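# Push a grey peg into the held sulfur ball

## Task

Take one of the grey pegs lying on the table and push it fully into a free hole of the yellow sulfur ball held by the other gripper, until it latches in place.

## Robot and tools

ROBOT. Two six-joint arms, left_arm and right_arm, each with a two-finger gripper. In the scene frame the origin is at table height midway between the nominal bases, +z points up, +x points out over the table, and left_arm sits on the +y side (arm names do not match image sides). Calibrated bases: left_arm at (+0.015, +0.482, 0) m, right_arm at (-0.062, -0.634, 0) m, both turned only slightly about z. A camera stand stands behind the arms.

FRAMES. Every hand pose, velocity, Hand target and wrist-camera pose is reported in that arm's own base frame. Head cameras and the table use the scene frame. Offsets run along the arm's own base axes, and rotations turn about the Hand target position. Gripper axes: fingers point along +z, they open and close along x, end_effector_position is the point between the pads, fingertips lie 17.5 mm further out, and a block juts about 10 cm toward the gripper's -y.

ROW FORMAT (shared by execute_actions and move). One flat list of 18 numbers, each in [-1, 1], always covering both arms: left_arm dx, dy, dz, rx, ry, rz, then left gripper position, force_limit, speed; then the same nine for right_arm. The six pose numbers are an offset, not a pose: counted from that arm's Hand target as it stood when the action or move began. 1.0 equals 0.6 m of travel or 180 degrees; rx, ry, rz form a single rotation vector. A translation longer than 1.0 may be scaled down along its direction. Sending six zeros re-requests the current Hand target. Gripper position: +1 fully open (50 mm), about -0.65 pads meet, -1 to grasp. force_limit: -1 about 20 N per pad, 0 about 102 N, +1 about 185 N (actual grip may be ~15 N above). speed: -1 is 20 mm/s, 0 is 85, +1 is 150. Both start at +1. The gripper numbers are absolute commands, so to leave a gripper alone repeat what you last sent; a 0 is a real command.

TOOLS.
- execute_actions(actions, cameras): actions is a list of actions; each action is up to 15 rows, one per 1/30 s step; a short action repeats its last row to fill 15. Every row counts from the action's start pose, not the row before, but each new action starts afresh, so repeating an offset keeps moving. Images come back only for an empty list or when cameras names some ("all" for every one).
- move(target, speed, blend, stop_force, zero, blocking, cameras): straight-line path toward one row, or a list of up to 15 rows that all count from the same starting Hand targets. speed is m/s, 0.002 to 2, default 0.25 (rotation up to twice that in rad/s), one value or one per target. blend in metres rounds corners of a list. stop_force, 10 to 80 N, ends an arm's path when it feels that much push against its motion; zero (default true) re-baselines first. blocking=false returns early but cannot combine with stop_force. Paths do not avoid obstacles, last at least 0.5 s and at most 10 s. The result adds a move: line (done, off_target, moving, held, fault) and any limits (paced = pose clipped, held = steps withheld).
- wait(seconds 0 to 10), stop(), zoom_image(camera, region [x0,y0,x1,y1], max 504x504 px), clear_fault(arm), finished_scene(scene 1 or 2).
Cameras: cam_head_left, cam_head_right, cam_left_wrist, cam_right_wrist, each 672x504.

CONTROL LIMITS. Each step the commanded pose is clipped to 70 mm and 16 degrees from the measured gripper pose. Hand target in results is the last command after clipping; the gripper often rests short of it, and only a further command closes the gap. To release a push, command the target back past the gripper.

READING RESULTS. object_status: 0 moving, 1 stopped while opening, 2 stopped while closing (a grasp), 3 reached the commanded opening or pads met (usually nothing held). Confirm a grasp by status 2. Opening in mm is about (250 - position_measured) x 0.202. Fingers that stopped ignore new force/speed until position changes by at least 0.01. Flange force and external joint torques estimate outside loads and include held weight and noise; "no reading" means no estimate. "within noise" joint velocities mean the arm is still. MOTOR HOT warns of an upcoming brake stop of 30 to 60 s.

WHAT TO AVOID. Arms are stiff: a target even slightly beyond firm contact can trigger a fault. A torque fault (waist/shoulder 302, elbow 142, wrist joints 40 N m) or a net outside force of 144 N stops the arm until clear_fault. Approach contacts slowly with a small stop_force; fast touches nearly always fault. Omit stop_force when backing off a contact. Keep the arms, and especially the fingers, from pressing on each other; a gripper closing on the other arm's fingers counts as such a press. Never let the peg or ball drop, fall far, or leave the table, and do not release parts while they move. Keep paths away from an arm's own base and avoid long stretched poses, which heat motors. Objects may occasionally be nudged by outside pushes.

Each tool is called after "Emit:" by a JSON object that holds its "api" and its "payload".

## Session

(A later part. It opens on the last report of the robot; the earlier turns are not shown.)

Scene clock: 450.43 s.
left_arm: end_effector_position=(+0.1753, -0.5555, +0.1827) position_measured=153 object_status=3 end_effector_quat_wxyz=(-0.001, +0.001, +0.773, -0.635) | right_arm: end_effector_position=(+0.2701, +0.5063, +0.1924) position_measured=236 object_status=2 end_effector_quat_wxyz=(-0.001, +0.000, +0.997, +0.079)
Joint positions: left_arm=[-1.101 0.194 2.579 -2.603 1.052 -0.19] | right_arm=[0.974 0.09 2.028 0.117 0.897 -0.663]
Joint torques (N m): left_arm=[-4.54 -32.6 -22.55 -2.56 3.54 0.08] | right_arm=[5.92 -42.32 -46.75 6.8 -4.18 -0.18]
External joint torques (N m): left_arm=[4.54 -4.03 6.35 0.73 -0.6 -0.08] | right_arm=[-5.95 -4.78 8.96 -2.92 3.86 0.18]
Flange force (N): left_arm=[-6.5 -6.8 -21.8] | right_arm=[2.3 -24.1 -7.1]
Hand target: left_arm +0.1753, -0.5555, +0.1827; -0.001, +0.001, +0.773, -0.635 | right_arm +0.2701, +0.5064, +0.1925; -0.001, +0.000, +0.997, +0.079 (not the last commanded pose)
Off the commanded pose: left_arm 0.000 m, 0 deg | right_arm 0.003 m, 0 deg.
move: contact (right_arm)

Emit:
{"api": "move", "payload": {"target": [0,0,0,0,0,0,-0.192157,1,1,0.0017,-0.0015,-0.0022,0,0,0,-1,0,-0.9], "speed": 0.01}}

Emit:
{"api": "move", "payload": {"target": [0,0,0,0,0,0,-0.192157,1,1,0.0001,0.0066,0.0011,0,0,0,-1,0,-0.9], "speed": 0.004, "stop_force": 10}}

Emit:
{"api": "move", "payload": {"target": [0,0,0,0,0,0,-0.192157,1,1,0.001,-0.0015,0,0,0,0,-1,0,-0.9], "speed": 0.01}}

Emit:
{"api": "move", "payload": {"target": [0,0,0,0,0,0,-0.192157,1,1,0.0001,0.0066,0.0011,0,0,0,-1,0,-0.9], "speed": 0.004, "stop_force": 10, "cameras": ["cam_left_wrist"]}}

Emit:
{"api": "zoom_image", "payload": {"camera": "cam_left_wrist", "region": [320, 220, 410, 320]}}

Scene clock: 452.20 s.
left_arm: end_effector_position=(+0.1753, -0.5555, +0.1827) position_measured=153 object_status=3 end_effector_quat_wxyz=(-0.001, +0.001, +0.773, -0.635) | right_arm: end_effector_position=(+0.2711, +0.5055, +0.1911) position_measured=236 object_status=2 end_effector_quat_wxyz=(-0.001, +0.000, +0.997, +0.079)
Joint positions: left_arm=[-1.101 0.194 2.579 -2.603 1.052 -0.19] | right_arm=[0.972 0.091 2.03 0.117 0.895 -0.666]
Joint torques (N m): left_arm=[-1.75 -34.29 -14.38 -2.14 3.12 0.09] | right_arm=[0.88 -41.93 -38.3 4.11 -0.1 -0.06]
External joint torques (N m): left_arm=[1.75 -2.32 -1.84 0.32 -0.17 -0.09] | right_arm=[-0.98 -5.15 0.59 -0.24 -0.22 0.06]
Flange force (N): left_arm=[-6.3 -7.8 -3.8] | right_arm=[3.3 -7.9 -5.1]
Hand target: left_arm +0.1753, -0.5555, +0.1827; -0.001, +0.001, +0.773, -0.635 | right_arm +0.2711, +0.5055, +0.1911; -0.001, +0.000, +0.997, +0.079
Off the commanded pose: left_arm 0.000 m, 0 deg | right_arm 0.000 m, 0 deg.
move: done

Scene clock: 453.10 s.
left_arm: end_effector_position=(+0.1753, -0.5555, +0.1827) position_measured=153 object_status=3 end_effector_quat_wxyz=(-0.001, +0.001, +0.773, -0.635) | right_arm: end_effector_position=(+0.2711, +0.5065, +0.1912) position_measured=236 object_status=2 end_effector_quat_wxyz=(-0.001, +0.000, +0.997, +0.079)
Joint positions: left_arm=[-1.101 0.194 2.579 -2.603 1.052 -0.19] | right_arm=[0.973 0.092 2.028 0.117 0.895 -0.664]
Joint torques (N m): left_arm=[-3.39 -32.76 -20.32 -2.45 3.11 0.12] | right_arm=[4.7 -43.07 -45.27 6.19 -3.18 -0.17]
External joint torques (N m): left_arm=[3.39 -3.88 4.07 0.62 -0.16 -0.12] | right_arm=[-4.84 -4.24 7.6 -2.33 2.86 0.17]
Flange force (N): left_arm=[-5.3 -7.2 -16.8] | right_arm=[2.6 -20.6 -5.5]
Hand target: left_arm +0.1753, -0.5555, +0.1827; -0.001, +0.001, +0.773, -0.635 | right_arm +0.2711, +0.5065, +0.1912; -0.001, +0.000, +0.997, +0.079 (not the last commanded pose)
Off the commanded pose: left_arm 0.000 m, 0 deg | right_arm 0.003 m, 0 deg.
move: contact (right_arm)

Scene clock: 453.80 s.
left_arm: end_effector_position=(+0.1753, -0.5555, +0.1827) position_measured=153 object_status=3 end_effector_quat_wxyz=(-0.001, +0.001, +0.773, -0.635) | right_arm: end_effector_position=(+0.2717, +0.5057, +0.1912) position_measured=236 object_status=2 end_effector_quat_wxyz=(-0.001, +0.000, +0.997, +0.079)
Joint positions: left_arm=[-1.101 0.194 2.579 -2.603 1.052 -0.19] | right_arm=[0.971 0.091 2.029 0.117 0.895 -0.666]
Joint torques (N m): left_arm=[-1.74 -33.97 -14.27 -2.16 3.06 0.17] | right_arm=[0.12 -42.22 -37.68 4.16 -0.03 -0.1]
External joint torques (N m): left_arm=[1.82 -2.92 -2.04 0.33 -0.11 -0.17] | right_arm=[-0.02 -5.44 -0.15 -0.27 -0.3 0.1]
Flange force (N): left_arm=[-6.5 -9.4 -4.6] | right_arm=[4.4 -6.0 -5.8]
Hand target: left_arm +0.1753, -0.5555, +0.1827; -0.001, +0.001, +0.773, -0.635 | right_arm +0.2717, +0.5056, +0.1912; -0.001, +0.000, +0.997, +0.079
Off the commanded pose: left_arm 0.000 m, 0 deg | right_arm 0.000 m, 0 deg.
move: done

Scene clock: 454.63 s.
left_arm: end_effector_position=(+0.1753, -0.5555, +0.1827) position_measured=153 object_status=3 end_effector_quat_wxyz=(-0.001, +0.001, +0.773, -0.635) | right_arm: end_effector_position=(+0.2717, +0.5064, +0.1913) position_measured=236 object_status=2 end_effector_quat_wxyz=(-0.002, +0.001, +0.997, +0.079)
Joint positions: left_arm=[-1.101 0.194 2.579 -2.603 1.052 -0.19] | right_arm=[0.972 0.092 2.027 0.117 0.896 -0.665]
Joint torques (N m): left_arm=[-3.3 -32.79 -19.46 -2.3 3.26 0.08] | right_arm=[3.69 -42.9 -44.09 5.78 -2.76 -0.24]
External joint torques (N m): left_arm=[3.3 -3.78 3.26 0.48 -0.33 -0.08] | right_arm=[-3.48 -4.82 6.3 -1.9 2.45 0.24]
Flange force (N): left_arm=[-5.3 -7.9 -15.2] | right_arm=[4.1 -17.9 -6.1]
Hand target: left_arm +0.1753, -0.5555, +0.1827; -0.001, +0.001, +0.773, -0.635 | right_arm +0.2717, +0.5064, +0.1913; -0.002, +0.001, +0.997, +0.079 (not the last commanded pose)
Off the commanded pose: left_arm 0.000 m, 0 deg | right_arm 0.003 m, 0 deg.
move: contact (right_arm)
camera_calibration:
cam_left_wrist: T_world_to_cam=[[-0.999927, 0.000654424, 0.0121001, 0.183437], [-0.0100671, 0.51093, -0.859563, 0.460418], [-0.0067448, -0.859622, -0.510886, -0.251125], [0, 0, 0, 1]] pos_world=[0.186365, -0.451234, 0.265243]
Images, in order (width x height): cam_left_wrist 672x504.

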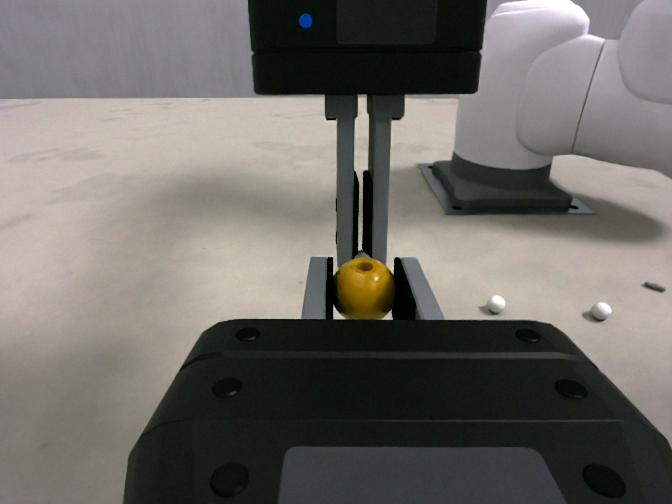

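Scaled by 5.040 from the camera's 672x504 image, which has a finer 960x720 frame.

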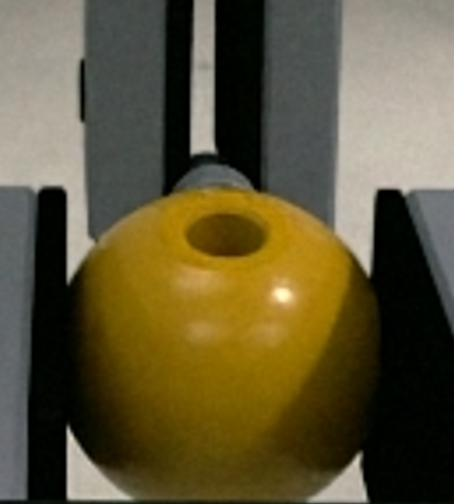

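Emit:
{"api": "move", "payload": {"target": [[0,0,0,0,0,0,-0.192157,1,1,-0.0013,0.0005,0.0003,0,0,0,-1,0,-0.9],[0,0,0,0,0,0,-0.192157,1,1,-0.0007,0.0005,0.0003,0,0,0,-1,0,-0.9],[0,0,0,0,0,0,-0.192157,1,1,-0.0013,0.0005,0.001,0,0,0,-1,0,-0.9],[0,0,0,0,0,0,-0.192157,1,1,-0.002,0.0005,0.0003,0,0,0,-1,0,-0.9],[0,0,0,0,0,0,-0.192157,1,1,-0.0013,0.0005,-0.0003,0,0,0,-1,0,-0.9],[0,0,0,0,0,0,-0.192157,1,1,0,0.0005,0.0003,0,0,0,-1,0,-0.9],[0,0,0,0,0,0,-0.192157,1,1,-0.0004,0.0005,0.0013,0,0,0,-1,0,-0.9],[0,0,0,0,0,0,-0.192157,1,1,-0.0013,0.0005,0.0017,0,0,0,-1,0,-0.9],[0,0,0,0,0,0,-0.192157,1,1,-0.0023,0.0005,0.0013,0,0,0,-1,0,-0.9],[0,0,0,0,0,0,-0.192157,1,1,-0.0027,0.0005,0.0003,0,0,0,-1,0,-0.9],[0,0,0,0,0,0,-0.192157,1,1,-0.0023,0.0005,-0.0006,0,0,0,-1,0,-0.9],[0,0,0,0,0,0,-0.192157,1,1,-0.0013,0.0005,-0.001,0,0,0,-1,0,-0.9],[0,0,0,0,0,0,-0.192157,1,1,-0.0004,0.0005,-0.0006,0,0,0,-1,0,-0.9],[0,0,0,0,0,0,-0.192157,1,1,-0.0013,0.0005,0.0003,0,0,0,-1,0,-0.9]], "speed": 0.004, "blend": [0.0001,0.0001,0.0001,0.0001,0.0001,0.0001,0.0001,0.0001,0.0001,0.0001,0.0001,0.0001,0.0001,0], "cameras": ["cam_left_wrist"]}}

Emit:
{"api": "zoom_image", "payload": {"camera": "cam_left_wrist", "region": [320, 220, 410, 320]}}

Scene clock: 458.73 s.
left_arm: end_effector_position=(+0.1753, -0.5555, +0.1827) position_measured=153 object_status=3 end_effector_quat_wxyz=(-0.001, +0.001, +0.773, -0.635) | right_arm: end_effector_position=(+0.2709, +0.5067, +0.1915) position_measured=236 object_status=2 end_effector_quat_wxyz=(-0.002, +0.001, +0.997, +0.079)
Joint positions: left_arm=[-1.101 0.194 2.579 -2.603 1.052 -0.19] | right_arm=[0.973 0.092 2.027 0.117 0.896 -0.664]
Joint torques (N m): left_arm=[-2.06 -31.4 -22.21 -3.37 2.56 0.05] | right_arm=[7.98 -44.72 -46.79 7.29 -3.67 -0.3]
External joint torques (N m): left_arm=[2.09 -5.46 5.86 1.53 0.39 -0.05] | right_arm=[-8.24 -2.58 8.98 -3.41 3.34 0.3]
Flange force (N): left_arm=[-1.9 -9.2 -21.2] | right_arm=[-2.5 -23.9 -4.2]
Hand target: left_arm +0.1753, -0.5555, +0.1827; -0.001, +0.001, +0.773, -0.635 | right_arm +0.2709, +0.5067, +0.1915; -0.002, +0.001, +0.997, +0.079
Off the commanded pose: left_arm 0.000 m, 0 deg | right_arm 0.000 m, 0 deg.
move: done
camera_calibration:
cam_left_wrist: T_world_to_cam=[[-0.999928, 0.000706863, 0.0120143, 0.183484], [-0.00996695, 0.510887, -0.85959, 0.460387], [-0.00674554, -0.859648, -0.510842, -0.251148], [0, 0, 0, 1]] pos_world=[0.186365, -0.451234, 0.265243]
Images, in order (width x height): cam_left_wrist 672x504.

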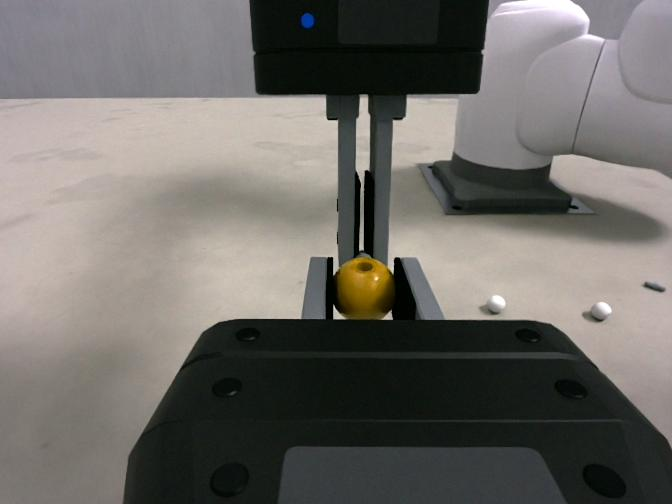

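Scaled by 5.040 from the camera's 672x504 image, which has a finer 960x720 frame.

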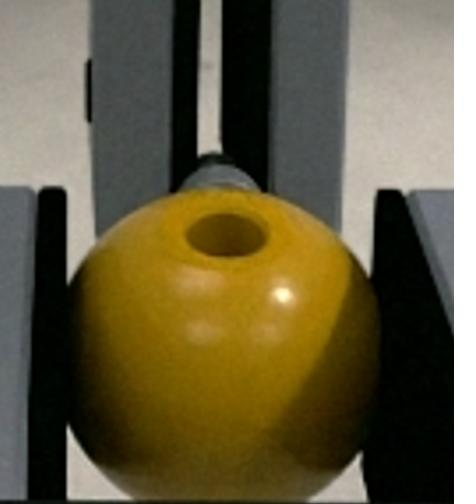

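Emit:
{"api": "move", "payload": {"target": [0,0,0,0,0,0,-0.192157,1,1,0,-0.0025,-0.0003,0,0,-0.0105,-1,0,-0.9], "speed": 0.01}}

Emit:
{"api": "move", "payload": {"target": [0,0,0,0,0,0,-0.192157,1,1,0.0003,0.0066,0.0011,0,0,0,-1,0,-0.9], "speed": 0.004, "stop_force": 10}}

Emit:
{"api": "move", "payload": {"target": [[0,0,0,0,0,0,-0.192157,1,1,0.0005,0.0003,0,0,0,0,-1,0,-0.9],[0,0,0,0,0,0,-0.192157,1,1,0,0.0003,0.0005,0,0,0,-1,0,-0.9],[0,0,0,0,0,0,-0.192157,1,1,-0.0005,0.0003,0,0,0,0,-1,0,-0.9],[0,0,0,0,0,0,-0.192157,1,1,0,0.0003,-0.0005,0,0,0,-1,0,-0.9],[0,0,0,0,0,0,-0.192157,1,1,0.001,0.0003,0,0,0,0,-1,0,-0.9],[0,0,0,0,0,0,-0.192157,1,1,0.0007,0.0003,0.0007,0,0,0,-1,0,-0.9],[0,0,0,0,0,0,-0.192157,1,1,0,0.0003,0.001,0,0,0,-1,0,-0.9],[0,0,0,0,0,0,-0.192157,1,1,-0.0007,0.0003,0.0007,0,0,0,-1,0,-0.9],[0,0,0,0,0,0,-0.192157,1,1,-0.001,0.0003,0,0,0,0,-1,0,-0.9],[0,0,0,0,0,0,-0.192157,1,1,-0.0007,0.0003,-0.0007,0,0,0,-1,0,-0.9],[0,0,0,0,0,0,-0.192157,1,1,0,0.0003,-0.001,0,0,0,-1,0,-0.9],[0,0,0,0,0,0,-0.192157,1,1,0.0007,0.0003,-0.0007,0,0,0,-1,0,-0.9],[0,0,0,0,0,0,-0.192157,1,1,0,0.0003,0,0,0,0,-1,0,-0.9]], "speed": 0.003, "blend": [0.0001,0.0001,0.0001,0.0001,0.0001,0.0001,0.0001,0.0001,0.0001,0.0001,0.0001,0.0001,0]}}

Scene clock: 462.30 s.
left_arm: end_effector_position=(+0.1753, -0.5555, +0.1827) position_measured=153 object_status=3 end_effector_quat_wxyz=(-0.001, +0.001, +0.773, -0.635) | right_arm: end_effector_position=(+0.2709, +0.5052, +0.1913) position_measured=236 object_status=2 end_effector_quat_wxyz=(+0.000, +0.017, +0.997, +0.079)
Joint positions: left_arm=[-1.101 0.194 2.579 -2.603 1.052 -0.19] | right_arm=[0.974 0.089 2.031 0.112 0.892 -0.627]
Joint torques (N m): left_arm=[-1.81 -34.2 -14.4 -2.14 3.1 0.08] | right_arm=[0.15 -42.59 -38.22 4.09 -0.03 -0.17]
External joint torques (N m): left_arm=[1.74 -2.38 -1.95 0.31 -0.15 -0.08] | right_arm=[0.04 -4.62 0.4 -0.21 -0.31 0.17]
Flange force (N): left_arm=[-6.3 -7.9 -3.7] | right_arm=[4.2 -6.0 -4.4]
Hand target: left_arm +0.1753, -0.5555, +0.1827; -0.001, +0.001, +0.773, -0.635 | right_arm +0.2709, +0.5052, +0.1913; +0.000, +0.017, +0.997, +0.079
Off the commanded pose: left_arm 0.000 m, 0 deg | right_arm 0.000 m, 0 deg.
move: done

Scene clock: 463.27 s.
left_arm: end_effector_position=(+0.1753, -0.5555, +0.1827) position_measured=153 object_status=3 end_effector_quat_wxyz=(-0.001, +0.001, +0.773, -0.635) | right_arm: end_effector_position=(+0.2709, +0.5065, +0.1915) position_measured=236 object_status=2 end_effector_quat_wxyz=(+0.000, +0.017, +0.997, +0.079)
Joint positions: left_arm=[-1.101 0.194 2.579 -2.603 1.052 -0.19] | right_arm=[0.976 0.091 2.029 0.111 0.893 -0.625]
Joint torques (N m): left_arm=[-3.39 -33.07 -20.07 -2.59 3.26 0.13] | right_arm=[4.05 -42.83 -44.33 6.03 -2.97 -0.11]
External joint torques (N m): left_arm=[3.45 -3.62 3.65 0.74 -0.3 -0.13] | right_arm=[-4.24 -4.24 6.59 -2.16 2.64 0.11]
Flange force (N): left_arm=[-6.4 -7.3 -16.1] | right_arm=[1.9 -18.6 -5.7]
Hand target: left_arm +0.1753, -0.5555, +0.1827; -0.001, +0.001, +0.773, -0.635 | right_arm +0.2709, +0.5065, +0.1915; +0.000, +0.017, +0.997, +0.079 (not the last commanded pose)
Off the commanded pose: left_arm 0.000 m, 0 deg | right_arm 0.003 m, 0 deg.
move: contact (right_arm)

Scene clock: 465.50 s.
left_arm: end_effector_position=(+0.1753, -0.5555, +0.1827) position_measured=153 object_status=3 end_effector_quat_wxyz=(-0.001, +0.001, +0.773, -0.635) | right_arm: end_effector_position=(+0.2710, +0.5067, +0.1915) position_measured=236 object_status=2 end_effector_quat_wxyz=(+0.000, +0.017, +0.997, +0.079)
Joint positions: left_arm=[-1.101 0.194 2.579 -2.603 1.052 -0.19] | right_arm=[0.976 0.091 2.029 0.111 0.893 -0.625]
Joint torques (N m): left_arm=[-3.91 -32.33 -21.61 -2.63 3.12 0.04] | right_arm=[3.94 -43.74 -46.64 6.76 -3.94 -0.23]
External joint torques (N m): left_arm=[3.78 -4.19 5.39 0.81 -0.18 -0.03] | right_arm=[-3.97 -3.2 9.03 -2.91 3.61 0.23]
Flange force (N): left_arm=[-5.4 -6.9 -19.8] | right_arm=[3.7 -20.5 -4.5]
Hand target: left_arm +0.1753, -0.5555, +0.1827; -0.001, +0.001, +0.773, -0.635 | right_arm +0.2709, +0.5067, +0.1915; +0.000, +0.017, +0.997, +0.079
Off the commanded pose: left_arm 0.000 m, 0 deg | right_arm 0.000 m, 0 deg.
move: done

Emit:
{"api": "move", "payload": {"target": [0,0,0,0,0,0,-0.192157,1,1,0.0067,-0.003,0,0,0,0,-1,0,-0.9], "speed": 0.02}}

Emit:
{"api": "move", "payload": {"target": [0,0,0,0,0,0,-0.192157,1,1,0,0.008,0,0,0,0,-1,0,-0.9], "speed": 0.003, "stop_force": 10}}

Emit:
{"api": "move", "payload": {"target": [[0,0,0,0,0,0,-0.192157,1,1,0,-0.005,0,0,0,0,-1,0,-0.9],[0,0,0,0,0,0,-0.192157,1,1,-0.0133,-0.005,0,0,0,0,-1,0,-0.9]], "speed": 0.02}}

Emit:
{"api": "move", "payload": {"target": [0,0,0,0,0,0,-0.192157,1,1,0,0.008,0,0,0,0,-1,0,-0.9], "speed": 0.003, "stop_force": 10}}

Emit:
{"api": "move", "payload": {"target": [[0,0,0,0,0,0,-0.192157,1,1,0,-0.005,0,0,0,0,-1,0,-0.9],[0,0,0,0,0,0,-0.192157,1,1,0.0067,-0.005,0.0067,0,0,0,-1,0,-0.9]], "speed": 0.02}}

Emit:
{"api": "move", "payload": {"target": [0,0,0,0,0,0,-0.192157,1,1,0,0.008,0,0,0,0,-1,0,-0.9], "speed": 0.003, "stop_force": 10}}

Emit:
{"api": "move", "payload": {"target": [[0,0,0,0,0,0,-0.192157,1,1,0,-0.005,0,0,0,0,-1,0,-0.9],[0,0,0,0,0,0,-0.192157,1,1,0,-0.005,-0.0133,0,0,0,-1,0,-0.9]], "speed": 0.02}}

Emit:
{"api": "move", "payload": {"target": [0,0,0,0,0,0,-0.192157,1,1,0,0.008,0,0,0,0,-1,0,-0.9], "speed": 0.003, "stop_force": 10}}

Scene clock: 467.67 s.
left_arm: end_effector_position=(+0.1753, -0.5555, +0.1827) position_measured=153 object_status=3 end_effector_quat_wxyz=(-0.001, +0.001, +0.773, -0.635) | right_arm: end_effector_position=(+0.2749, +0.5049, +0.1915) position_measured=236 object_status=2 end_effector_quat_wxyz=(+0.000, +0.017, +0.997, +0.079)
Joint positions: left_arm=[-1.101 0.194 2.579 -2.603 1.052 -0.19] | right_arm=[0.968 0.092 2.028 0.113 0.894 -0.634]
Joint torques (N m): left_arm=[-1.55 -34.11 -14.42 -2.14 3.11 0.08] | right_arm=[-0.48 -42.38 -37.76 4.1 -0.08 0.02]
External joint torques (N m): left_arm=[1.59 -2.44 -1.91 0.3 -0.17 -0.08] | right_arm=[0.47 -5.04 0.09 -0.23 -0.24 -0.02]
Flange force (N): left_arm=[-5.8 -8.2 -3.7] | right_arm=[4.6 -5.7 -5.1]
Hand target: left_arm +0.1753, -0.5555, +0.1827; -0.001, +0.001, +0.773, -0.635 | right_arm +0.2749, +0.5049, +0.1915; +0.000, +0.017, +0.997, +0.079
Off the commanded pose: left_arm 0.000 m, 0 deg | right_arm 0.000 m, 0 deg.
move: done

Scene clock: 468.83 s.
left_arm: end_effector_position=(+0.1753, -0.5554, +0.1827) position_measured=153 object_status=3 end_effector_quat_wxyz=(-0.001, +0.001, +0.773, -0.635) | right_arm: end_effector_position=(+0.2749, +0.5065, +0.1914) position_measured=236 object_status=2 end_effector_quat_wxyz=(+0.000, +0.017, +0.997, +0.079)
Joint positions: left_arm=[-1.101 0.194 2.579 -2.603 1.052 -0.19] | right_arm=[0.969 0.094 2.025 0.112 0.894 -0.632]
Joint torques (N m): left_arm=[-4.73 -33.26 -21.64 -2.22 3.63 0.09] | right_arm=[4.61 -43.15 -46.32 6.36 -4.06 -0.15]
External joint torques (N m): left_arm=[4.75 -3.33 5.33 0.38 -0.69 -0.09] | right_arm=[-4.6 -4.3 8.59 -2.49 3.73 0.15]
Flange force (N): left_arm=[-7.3 -5.8 -19.1] | right_arm=[3.0 -21.8 -6.4]
Hand target: left_arm +0.1753, -0.5555, +0.1827; -0.001, +0.001, +0.773, -0.635 | right_arm +0.2749, +0.5065, +0.1914; +0.000, +0.017, +0.997, +0.079 (not the last commanded pose)
Off the commanded pose: left_arm 0.000 m, 0 deg | right_arm 0.003 m, 0 deg.
move: contact (right_arm)

Scene clock: 470.03 s.
left_arm: end_effector_position=(+0.1753, -0.5555, +0.1827) position_measured=153 object_status=3 end_effector_quat_wxyz=(-0.001, +0.001, +0.773, -0.635) | right_arm: end_effector_position=(+0.2670, +0.5035, +0.1914) position_measured=236 object_status=2 end_effector_quat_wxyz=(+0.000, +0.017, +0.997, +0.079)
Joint positions: left_arm=[-1.101 0.194 2.579 -2.603 1.052 -0.19] | right_arm=[0.979 0.084 2.037 0.111 0.892 -0.622]
Joint torques (N m): left_arm=[-1.77 -34.18 -14.4 -2.1 3.11 0.08] | right_arm=[-0.63 -41 -38.4 4.08 -0.05 -0.12]
External joint torques (N m): left_arm=[1.73 -2.3 -1.84 0.27 -0.18 -0.08] | right_arm=[0.7 -5.7 0.63 -0.21 -0.28 0.12]
Flange force (N): left_arm=[-6.1 -7.7 -3.7] | right_arm=[6.1 -7.1 -5.4]
Hand target: left_arm +0.1753, -0.5555, +0.1827; -0.001, +0.001, +0.773, -0.635 | right_arm +0.2669, +0.5035, +0.1914; +0.000, +0.017, +0.997, +0.079
Off the commanded pose: left_arm 0.000 m, 0 deg | right_arm 0.000 m, 0 deg.
move: done

Scene clock: 471.77 s.
left_arm: end_effector_position=(+0.1753, -0.5554, +0.1827) position_measured=153 object_status=3 end_effector_quat_wxyz=(-0.001, +0.001, +0.773, -0.635) | right_arm: end_effector_position=(+0.2669, +0.5067, +0.1914) position_measured=236 object_status=2 end_effector_quat_wxyz=(+0.000, +0.017, +0.997, +0.079)
Joint positions: left_arm=[-1.101 0.194 2.579 -2.603 1.052 -0.19] | right_arm=[0.982 0.088 2.032 0.11 0.892 -0.618]
Joint torques (N m): left_arm=[-4.76 -33.12 -20.9 -2.2 3.55 0.12] | right_arm=[3.93 -42.17 -45.59 5.96 -3.76 -0.14]
External joint torques (N m): left_arm=[4.76 -3.66 4.69 0.38 -0.6 -0.11] | right_arm=[-4.05 -4.84 7.86 -2.1 3.43 0.14]
Flange force (N): left_arm=[-7.8 -6.9 -18.8] | right_arm=[3.4 -20.9 -6.8]
Hand target: left_arm +0.1753, -0.5555, +0.1827; -0.001, +0.001, +0.773, -0.635 | right_arm +0.2669, +0.5068, +0.1914; +0.000, +0.017, +0.997, +0.079 (not the last commanded pose)
Off the commanded pose: left_arm 0.000 m, 0 deg | right_arm 0.002 m, 0 deg.
move: contact (right_arm)

Scene clock: 472.83 s.
left_arm: end_effector_position=(+0.1753, -0.5555, +0.1827) position_measured=153 object_status=3 end_effector_quat_wxyz=(-0.001, +0.001, +0.773, -0.635) | right_arm: end_effector_position=(+0.2709, +0.5038, +0.1954) position_measured=236 object_status=2 end_effector_quat_wxyz=(+0.000, +0.017, +0.997, +0.079)
Joint positions: left_arm=[-1.101 0.194 2.579 -2.603 1.052 -0.19] | right_arm=[0.973 0.084 2.029 0.111 0.901 -0.627]
Joint torques (N m): left_arm=[-1.91 -34.24 -14.43 -2.19 3.12 0.08] | right_arm=[-0.11 -41.97 -37.8 4.16 -0.26 0.01]
External joint torques (N m): left_arm=[1.91 -2.46 -1.96 0.34 -0.17 -0.07] | right_arm=[0.25 -5.19 -0.16 -0.27 -0.07 -0.01]
Flange force (N): left_arm=[-6.9 -8.2 -4.1] | right_arm=[4.2 -5.7 -5.8]
Hand target: left_arm +0.1753, -0.5555, +0.1827; -0.001, +0.001, +0.773, -0.635 | right_arm +0.2709, +0.5038, +0.1954; +0.000, +0.017, +0.997, +0.079
Off the commanded pose: left_arm 0.000 m, 0 deg | right_arm 0.000 m, 0 deg.
move: done

Scene clock: 474.37 s.
left_arm: end_effector_position=(+0.1753, -0.5554, +0.1827) position_measured=153 object_status=3 end_effector_quat_wxyz=(-0.001, +0.001, +0.773, -0.635) | right_arm: end_effector_position=(+0.2709, +0.5064, +0.1953) position_measured=236 object_status=2 end_effector_quat_wxyz=(+0.000, +0.017, +0.997, +0.079)
Joint positions: left_arm=[-1.101 0.194 2.579 -2.603 1.052 -0.19] | right_arm=[0.976 0.087 2.025 0.11 0.901 -0.624]
Joint torques (N m): left_arm=[-4.31 -33.47 -21.48 -2.33 3.77 0.1] | right_arm=[4.49 -41.94 -45.33 6.18 -3.71 -0.11]
External joint torques (N m): left_arm=[4.33 -3.16 5.16 0.49 -0.83 -0.1] | right_arm=[-4.39 -5.32 7.35 -2.28 3.38 0.11]
Flange force (N): left_arm=[-6.7 -6.1 -18.2] | right_arm=[2.9 -21.0 -7.6]
Hand target: left_arm +0.1753, -0.5555, +0.1827; -0.001, +0.001, +0.773, -0.635 | right_arm +0.2709, +0.5064, +0.1953; +0.000, +0.017, +0.997, +0.079 (not the last commanded pose)
Off the commanded pose: left_arm 0.000 m, 0 deg | right_arm 0.002 m, 0 deg.
move: contact (right_arm)

Scene clock: 475.60 s.
left_arm: end_effector_position=(+0.1753, -0.5555, +0.1827) position_measured=153 object_status=3 end_effector_quat_wxyz=(-0.001, +0.001, +0.773, -0.635) | right_arm: end_effector_position=(+0.2709, +0.5034, +0.1874) position_measured=236 object_status=2 end_effector_quat_wxyz=(+0.000, +0.017, +0.997, +0.079)
Joint positions: left_arm=[-1.101 0.194 2.579 -2.603 1.052 -0.19] | right_arm=[0.973 0.091 2.037 0.112 0.885 -0.63]
Joint torques (N m): left_arm=[-1.65 -33.9 -14.3 -2.13 3.11 0.06] | right_arm=[0.22 -41.29 -37.86 4.05 0.01 -0.14]
External joint torques (N m): left_arm=[1.6 -2.64 -2.01 0.3 -0.16 -0.06] | right_arm=[-0.22 -5.76 0.24 -0.19 -0.34 0.14]
Flange force (N): left_arm=[-5.8 -8.7 -3.8] | right_arm=[4.5 -7.4 -5.8]
Hand target: left_arm +0.1753, -0.5555, +0.1827; -0.001, +0.001, +0.773, -0.635 | right_arm +0.2709, +0.5034, +0.1873; +0.000, +0.017, +0.997, +0.079
Off the commanded pose: left_arm 0.000 m, 0 deg | right_arm 0.000 m, 0 deg.
move: done

Scene clock: 477.53 s.
left_arm: end_effector_position=(+0.1753, -0.5554, +0.1827) position_measured=153 object_status=3 end_effector_quat_wxyz=(-0.001, +0.001, +0.773, -0.635) | right_arm: end_effector_position=(+0.2708, +0.5073, +0.1873) position_measured=236 object_status=2 end_effector_quat_wxyz=(+0.000, +0.017, +0.997, +0.078)
Joint positions: left_arm=[-1.101 0.194 2.579 -2.603 1.052 -0.19] | right_arm=[0.977 0.096 2.032 0.111 0.886 -0.625]
Joint torques (N m): left_arm=[-2.96 -33.16 -18.64 -2.36 3.31 0.09] | right_arm=[3.16 -42.96 -42.73 5.51 -2.39 -0.05]
External joint torques (N m): left_arm=[2.98 -3.68 2.37 0.54 -0.36 -0.09] | right_arm=[-3.21 -4.72 5.19 -1.67 2.07 0.05]
Flange force (N): left_arm=[-5.5 -8.5 -13.5] | right_arm=[2.6 -16.2 -6.1]
Hand target: left_arm +0.1753, -0.5555, +0.1827; -0.001, +0.001, +0.773, -0.635 | right_arm +0.2708, +0.5073, +0.1873; +0.000, +0.017, +0.997, +0.078 (not the last commanded pose)
Off the commanded pose: left_arm 0.000 m, 0 deg | right_arm 0.001 m, 0 deg.
move: contact (right_arm)

Emit:
{"api": "move", "payload": {"target": [[0,0,0,0,0,0,-0.192157,1,1,0,-0.1,-0.01,0,0,0,-1,0,-0.9]], "speed": 0.06, "cameras": ["all"]}}

Scene clock: 480.90 s.
left_arm: end_effector_position=(+0.1753, -0.5555, +0.1827) position_measured=153 object_status=3 end_effector_quat_wxyz=(-0.001, +0.001, +0.773, -0.635) | right_arm: end_effector_position=(+0.2708, +0.4473, +0.1813) position_measured=236 object_status=2 end_effector_quat_wxyz=(+0.000, +0.017, +0.997, +0.078)
Joint positions: left_arm=[-1.101 0.194 2.579 -2.603 1.052 -0.19] | right_arm=[0.907 0.023 2.123 0.124 0.874 -0.704]
Joint torques (N m): left_arm=[-1.76 -34.02 -14.47 -2.17 3.13 0.07] | right_arm=[1.07 -34.12 -37.07 4.03 -0.13 -0.22]
External joint torques (N m): left_arm=[1.74 -2.61 -1.9 0.32 -0.18 -0.07] | right_arm=[-0.97 -5.46 -0.13 -0.21 -0.18 0.22]
Flange force (N): left_arm=[-6.2 -8.6 -4.2] | right_arm=[3.4 -7.1 -6.7]
Hand target: left_arm +0.1753, -0.5555, +0.1827; -0.001, +0.001, +0.773, -0.635 | right_arm +0.2708, +0.4473, +0.1813; +0.000, +0.017, +0.997, +0.078
Off the commanded pose: left_arm 0.000 m, 0 deg | right_arm 0.000 m, 0 deg.
move: done
camera_calibration:
cam_right_wrist: T_world_to_cam=[[-0.999854, 0.0151449, 0.0078654, 0.273164], [0.0170644, 0.882063, 0.470822, -0.462], [0.000192758, 0.470887, -0.882193, 0.0770862], [0, 0, 0, 1]] pos_world=[0.280993, 0.367077, 0.283376]

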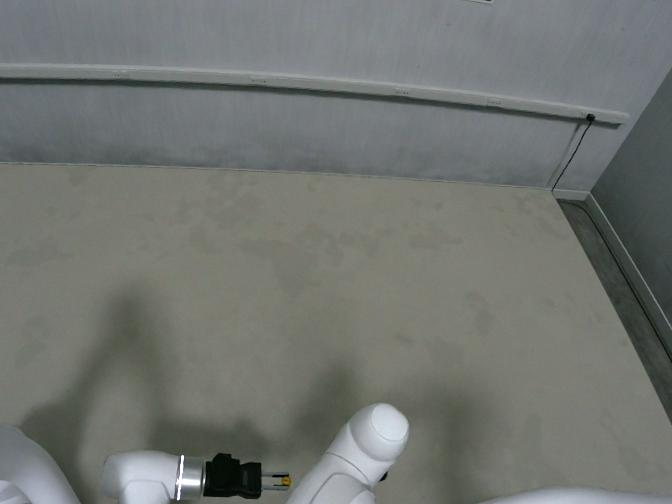

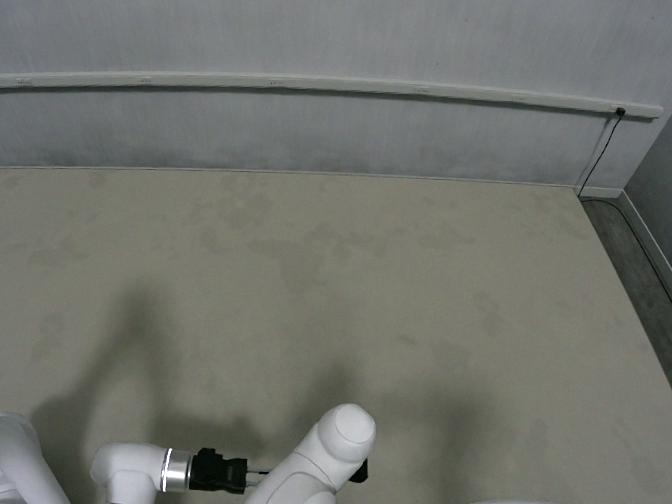

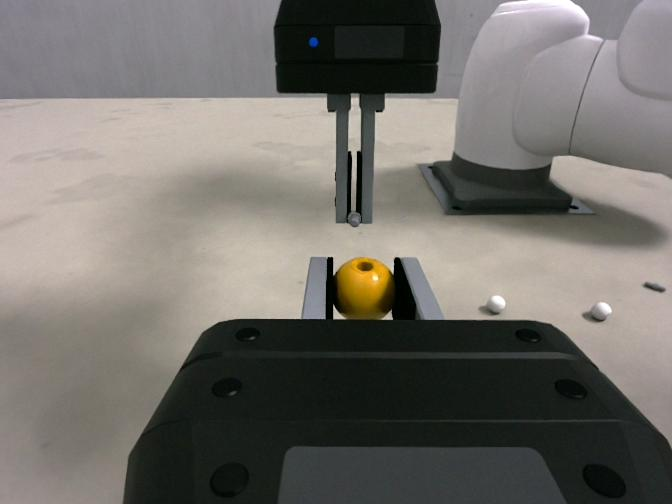

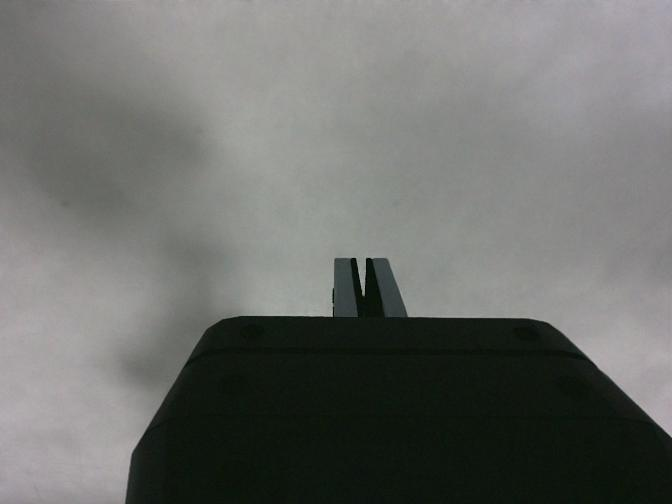

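Emit:
{"api": "move", "payload": {"target": [[0,0,0,0,0,0,-0.192157,1,1,0,-0.083,0,0,-0.2465,-0.041,-1,0,-0.9]], "speed": 0.25, "cameras": ["cam_left_wrist"]}}

Emit:
{"api": "move", "payload": {"target": [[0,0,0,0,0,0,-0.192157,1,1,0,0,0,0,-0.2465,-0.041,-1,0,-0.9]], "speed": 0.25, "cameras": ["cam_left_wrist","cam_right_wrist","cam_head_right"]}}

Scene clock: 485.30 s.
left_arm: end_effector_position=(+0.1753, -0.5555, +0.1827) position_measured=153 object_status=3 end_effector_quat_wxyz=(-0.001, +0.001, +0.773, -0.635) | right_arm: end_effector_position=(+0.2709, +0.3975, +0.1813) position_measured=236 object_status=2 end_effector_quat_wxyz=(+0.381, +0.049, +0.920, +0.079)
Joint positions: left_arm=[-1.101 0.194 2.579 -2.603 1.052 -0.19] | right_arm=[1.302 -0.053 2.39 -1.141 0.803 0.674]
Joint torques (N m): left_arm=[-1.87 -34.29 -14.56 -2.14 3.13 0.07] | right_arm=[0.72 -18.58 -29.87 0.05 1.12 -0.27]
External joint torques (N m): left_arm=[1.81 -2.35 -1.59 0.32 -0.19 -0.07] | right_arm=[-0.74 -5.12 0.46 -0.19 -0.2 0.22]
Flange force (N): left_arm=[-6.2 -7.7 -4.3] | right_arm=[-6.4 -8.5 -5.2]
Hand target: left_arm +0.1753, -0.5555, +0.1827; -0.001, +0.001, +0.773, -0.635 | right_arm +0.2708, +0.3975, +0.1813; +0.381, +0.049, +0.920, +0.079
Off the commanded pose: left_arm 0.000 m, 0 deg | right_arm 0.000 m, 0 deg.
move: done
Images, in order (width x height): cam_left_wrist 672x504.

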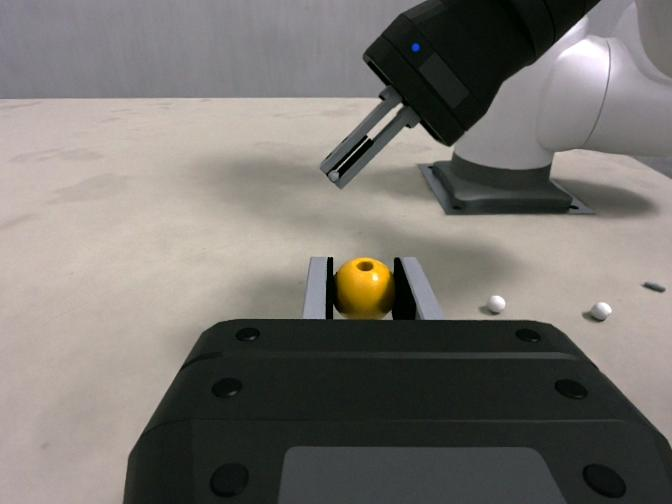

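Scene clock: 487.40 s.
left_arm: end_effector_position=(+0.1753, -0.5555, +0.1827) position_measured=153 object_status=3 end_effector_quat_wxyz=(-0.001, +0.001, +0.773, -0.635) | right_arm: end_effector_position=(+0.2708, +0.3975, +0.1813) position_measured=236 object_status=2 end_effector_quat_wxyz=(+0.704, +0.073, +0.703, +0.067)
Joint positions: left_arm=[-1.101 0.194 2.579 -2.603 1.052 -0.19] | right_arm=[1.534 0.414 2.457 -1.599 1.563 1.499]
Joint torques (N m): left_arm=[-1.42 -34.09 -14.38 -2.15 3.11 0.12] | right_arm=[0.09 -46.4 -8.72 -0.55 3.4 -0.13]
External joint torques (N m): left_arm=[1.41 -2.47 -1.9 0.32 -0.17 -0.12] | right_arm=[-0.13 -3.65 1.23 -0.3 -0.47 0.05]
Flange force (N): left_arm=[-5.4 -8.4 -3.5] | right_arm=[-9.5 -3.0 1.6]
Hand target: left_arm +0.1753, -0.5555, +0.1827; -0.001, +0.001, +0.773, -0.635 | right_arm +0.2708, +0.3975, +0.1813; +0.704, +0.073, +0.703, +0.067
Off the commanded pose: left_arm 0.000 m, 0 deg | right_arm 0.000 m, 0 deg.
move: done
camera_calibration:
cam_right_wrist: T_world_to_cam=[[-0.00609169, 0.180052, -0.983638, 0.118956], [-0.319775, 0.931656, 0.172517, -0.292438], [0.947474, 0.315594, 0.0519006, -0.263581], [0, 0, 0, 1]] pos_world=[0.156947, 0.334218, 0.18114]
Images, in order (width x height): cam_head_right 672x504, cam_left_wrist 672x504, cam_right_wrist 672x504.

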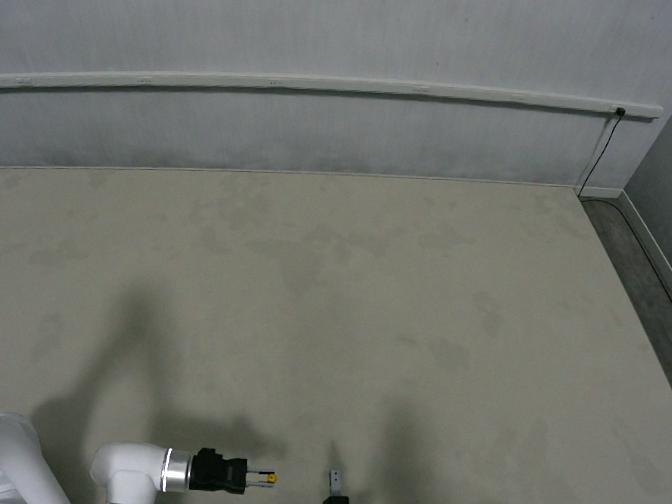

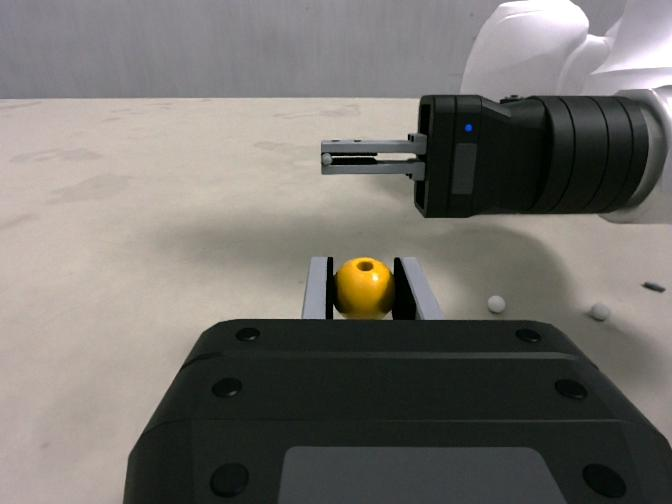

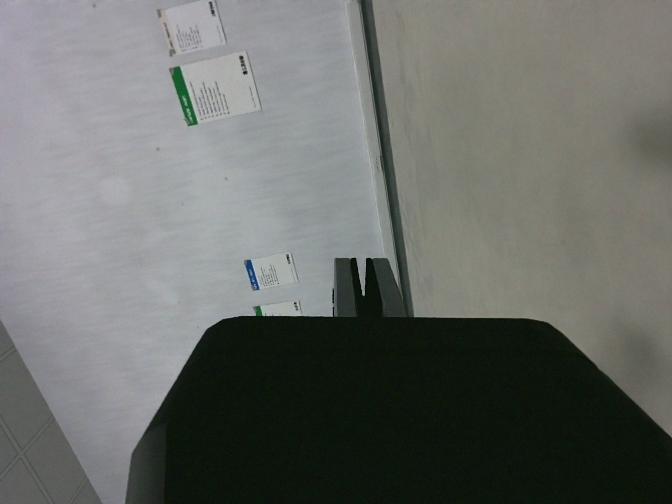

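Emit:
{"api": "move", "payload": {"target": [[0,0,0,0,0,0,-0.192157,1,1,-0.0283,0.138,-0.0177,-0.012,0,-0.0134,-1,0,-0.9]], "speed": 0.06, "cameras": ["cam_left_wrist","cam_head_left","cam_head_right"]}}

Emit:
{"api": "zoom_image", "payload": {"camera": "cam_left_wrist", "region": [240, 150, 500, 330]}}

Emit:
{"api": "zoom_image", "payload": {"camera": "cam_head_right", "region": [200, 424, 360, 504]}}

Emit:
{"api": "zoom_image", "payload": {"camera": "cam_head_left", "region": [220, 424, 380, 504]}}

Scene clock: 490.50 s.
left_arm: end_effector_position=(+0.1753, -0.5555, +0.1827) position_measured=153 object_status=3 end_effector_quat_wxyz=(-0.001, +0.001, +0.773, -0.635) | right_arm: end_effector_position=(+0.2539, +0.4803, +0.1707) position_measured=236 object_status=2 end_effector_quat_wxyz=(+0.706, +0.074, +0.703, +0.039)
Joint positions: left_arm=[-1.101 0.194 2.579 -2.603 1.052 -0.19] | right_arm=[1.574 0.506 2.28 -1.521 1.59 1.377]
Joint torques (N m): left_arm=[-1.89 -34.28 -14.51 -2.17 3.08 0.15] | right_arm=[0.66 -56.82 -11.87 -0.75 3.2 -0.24]
External joint torques (N m): left_arm=[1.91 -2.34 -1.71 0.34 -0.15 -0.15] | right_arm=[-0.8 -5.09 1.05 -0.24 -0.35 0.16]
Flange force (N): left_arm=[-6.7 -7.7 -4.3] | right_arm=[-10.5 -4.1 3.0]
Hand target: left_arm +0.1753, -0.5555, +0.1827; -0.001, +0.001, +0.773, -0.635 | right_arm +0.2539, +0.4803, +0.1707; +0.706, +0.074, +0.703, +0.039
Off the commanded pose: left_arm 0.000 m, 0 deg | right_arm 0.000 m, 0 deg.
move: done
Images, in order (width x height): cam_head_left 672x504, cam_head_right 672x504, cam_left_wrist 672x504.

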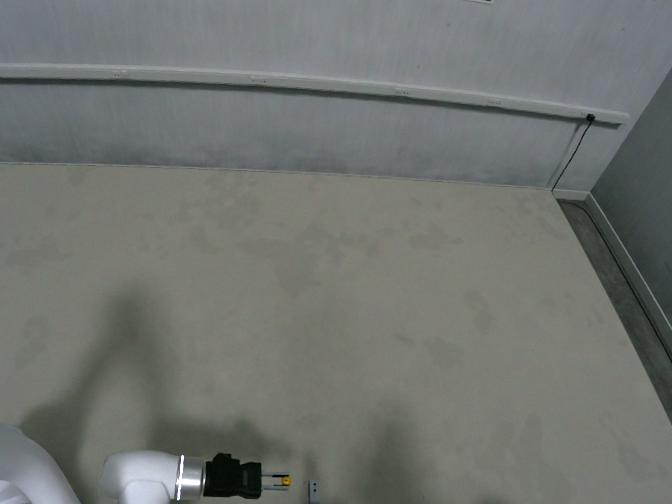

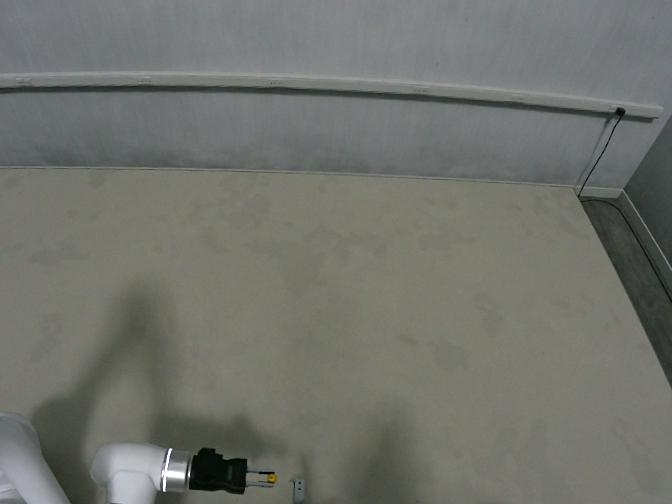

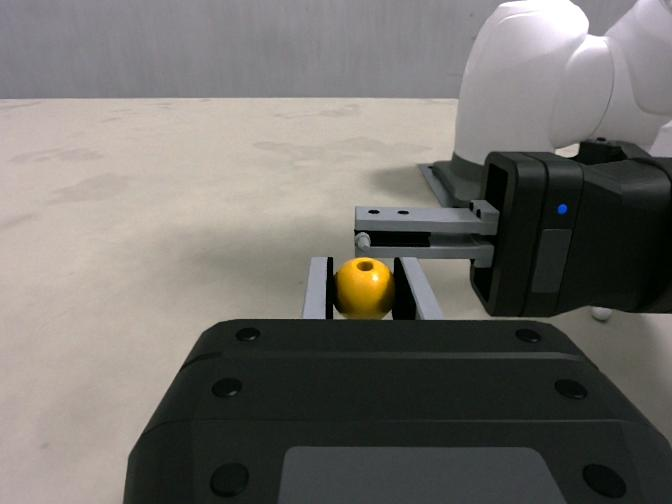

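Scaled by 1.938 from the camera's 672x504 image, which has a finer 960x720 frame.

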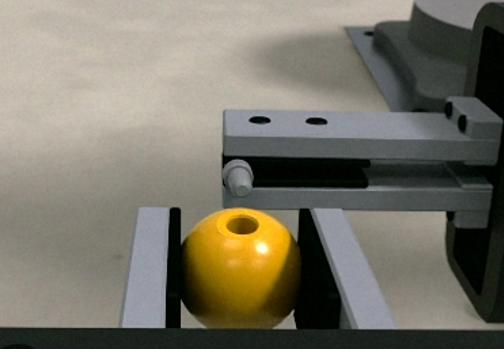

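Scaled by 3.150 from the camera's 672x504 image, which has a finer 960x720 frame.

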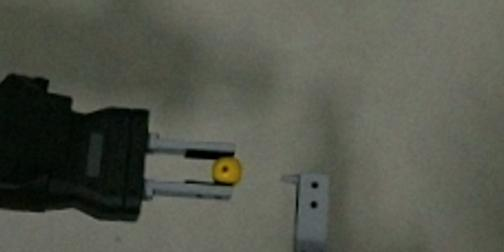

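Scaled by 3.150 from the camera's 672x504 image, which has a finer 960x720 frame.

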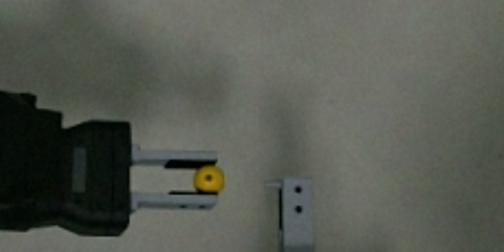

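Emit:
{"api": "move", "payload": {"target": [[0,0,0,0,0,0,-0.192157,1,1,0.002,0.0395,0.0064,0,0,0,-1,0,-0.9]], "speed": 0.03, "cameras": ["cam_left_wrist","cam_head_right","cam_head_left"]}}

Emit:
{"api": "zoom_image", "payload": {"camera": "cam_left_wrist", "region": [270, 200, 470, 330]}}

Emit:
{"api": "zoom_image", "payload": {"camera": "cam_head_right", "region": [240, 454, 340, 504]}}

Emit:
{"api": "zoom_image", "payload": {"camera": "cam_head_left", "region": [250, 454, 350, 504]}}

Scene clock: 492.33 s.
left_arm: end_effector_position=(+0.1753, -0.5555, +0.1827) position_measured=153 object_status=3 end_effector_quat_wxyz=(-0.001, +0.001, +0.773, -0.635) | right_arm: end_effector_position=(+0.2551, +0.5039, +0.1745) position_measured=236 object_status=2 end_effector_quat_wxyz=(+0.706, +0.074, +0.703, +0.039)
Joint positions: left_arm=[-1.101 0.194 2.579 -2.603 1.052 -0.19] | right_arm=[1.572 0.517 2.236 -1.524 1.591 1.343]
Joint torques (N m): left_arm=[-1.97 -34.2 -14.28 -2.14 3.06 0.12] | right_arm=[0.13 -59.64 -13.35 -0.78 3.2 -0.2]
External joint torques (N m): left_arm=[2.05 -2.54 -1.99 0.31 -0.12 -0.12] | right_arm=[-0.21 -5.03 1.02 -0.3 -0.37 0.13]
Flange force (N): left_arm=[-7.2 -8.3 -4.4] | right_arm=[-10.0 -4.4 1.9]
Hand target: left_arm +0.1753, -0.5555, +0.1827; -0.001, +0.001, +0.773, -0.635 | right_arm +0.2551, +0.5040, +0.1745; +0.706, +0.074, +0.703, +0.039
Off the commanded pose: left_arm 0.000 m, 0 deg | right_arm 0.000 m, 0 deg.
move: done
Images, in order (width x height): cam_head_left 672x504, cam_head_right 672x504, cam_left_wrist 672x504.

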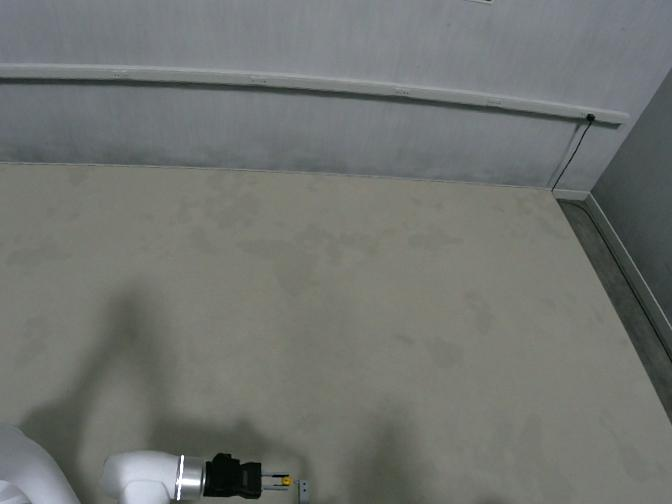

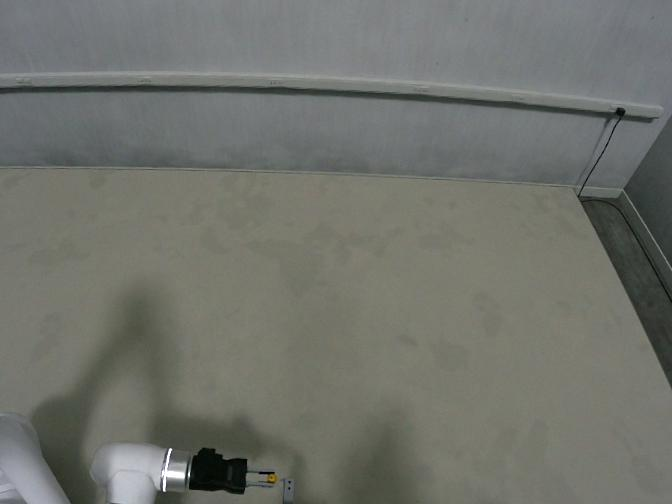

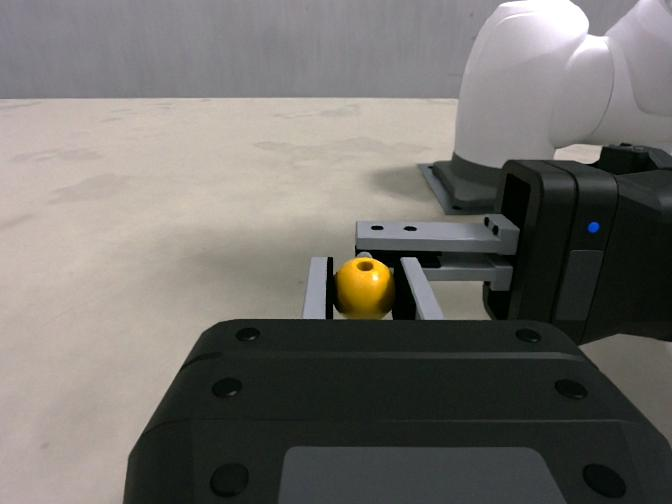

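Scaled by 2.520 from the camera's 672x504 image, which has a finer 960x720 frame.

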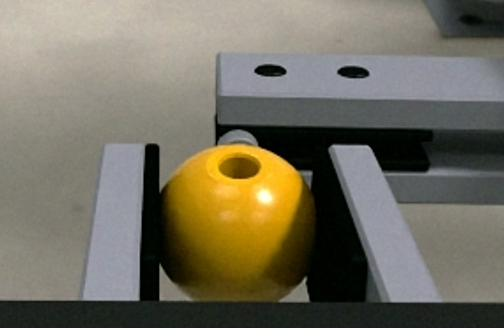

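Scaled by 5.040 from the camera's 672x504 image, which has a finer 960x720 frame.

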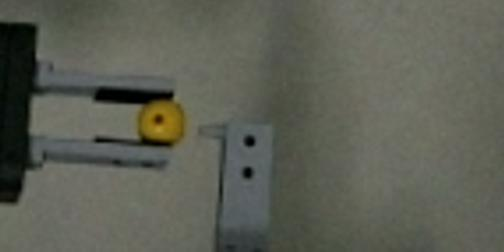

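Scaled by 5.040 from the camera's 672x504 image, which has a finer 960x720 frame.

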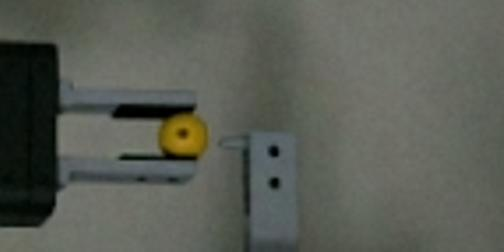

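Emit:
{"api": "move", "payload": {"target": [[0,0,0,0,0,0,-0.192157,1,1,0.00117,0.023,0.00373,0,0,0,-1,0,-0.9]], "speed": 0.003, "stop_force": 10, "cameras": ["cam_left_wrist","cam_head_right"]}}

Emit:
{"api": "zoom_image", "payload": {"camera": "cam_left_wrist", "region": [270, 200, 470, 330]}}

Emit:
{"api": "zoom_image", "payload": {"camera": "cam_head_right", "region": [240, 454, 340, 504]}}

Scene clock: 496.10 s.
left_arm: end_effector_position=(+0.1753, -0.5554, +0.1827) position_measured=153 object_status=3 end_effector_quat_wxyz=(-0.001, +0.001, +0.773, -0.635) | right_arm: end_effector_position=(+0.2554, +0.5103, +0.1755) position_measured=236 object_status=2 end_effector_quat_wxyz=(+0.706, +0.074, +0.703, +0.039)
Joint positions: left_arm=[-1.101 0.194 2.579 -2.603 1.052 -0.19] | right_arm=[1.571 0.52 2.223 -1.525 1.591 1.334]
Joint torques (N m): left_arm=[-3.75 -32.21 -19.36 -2.14 2.81 0.14] | right_arm=[3.86 -61.41 -20.87 -4.81 2.59 -0.15]
External joint torques (N m): left_arm=[3.68 -4.35 3.07 0.31 0.14 -0.13] | right_arm=[-4 -3.83 8.1 3.69 0.22 0.08]
Flange force (N): left_arm=[-5.9 -8.0 -16.1] | right_arm=[-9.1 -17.2 3.1]
Hand target: left_arm +0.1753, -0.5555, +0.1827; -0.001, +0.001, +0.773, -0.635 | right_arm +0.2554, +0.5103, +0.1755; +0.706, +0.074, +0.703, +0.039 (not the last commanded pose)
Off the commanded pose: left_arm 0.000 m, 0 deg | right_arm 0.008 m, 0 deg.
move: contact (right_arm)
camera_calibration:
cam_left_wrist: T_world_to_cam=[[-0.999927, 0.000653309, 0.0121007, 0.183437], [-0.0100676, 0.511004, -0.85952, 0.46044], [-0.00674501, -0.859578, -0.510959, -0.251085], [0, 0, 0, 1]] pos_world=[0.186365, -0.451234, 0.265243]
Images, in order (width x height): cam_head_right 672x504, cam_left_wrist 672x504.

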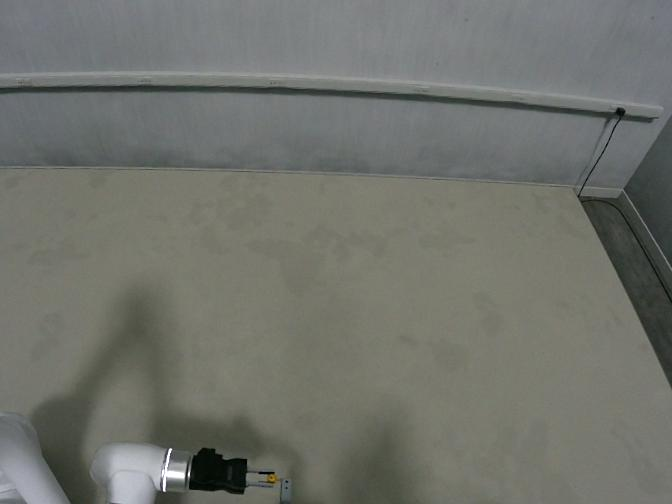

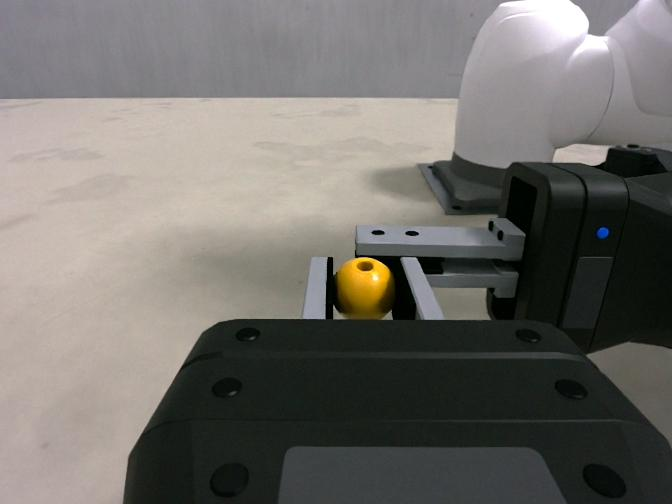

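Scaled by 2.520 from the camera's 672x504 image, which has a finer 960x720 frame.

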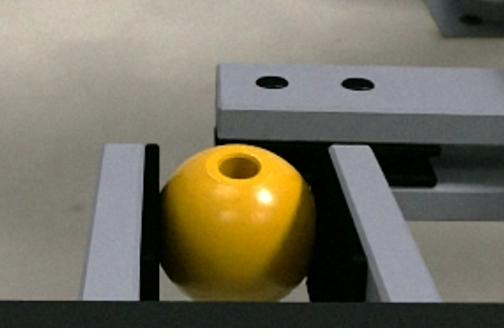

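Scaled by 5.040 from the camera's 672x504 image, which has a finer 960x720 frame.

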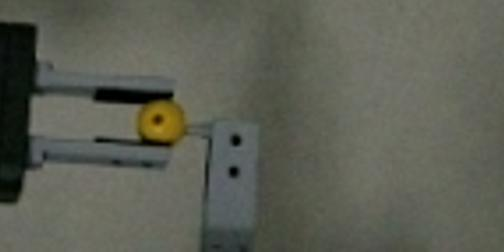

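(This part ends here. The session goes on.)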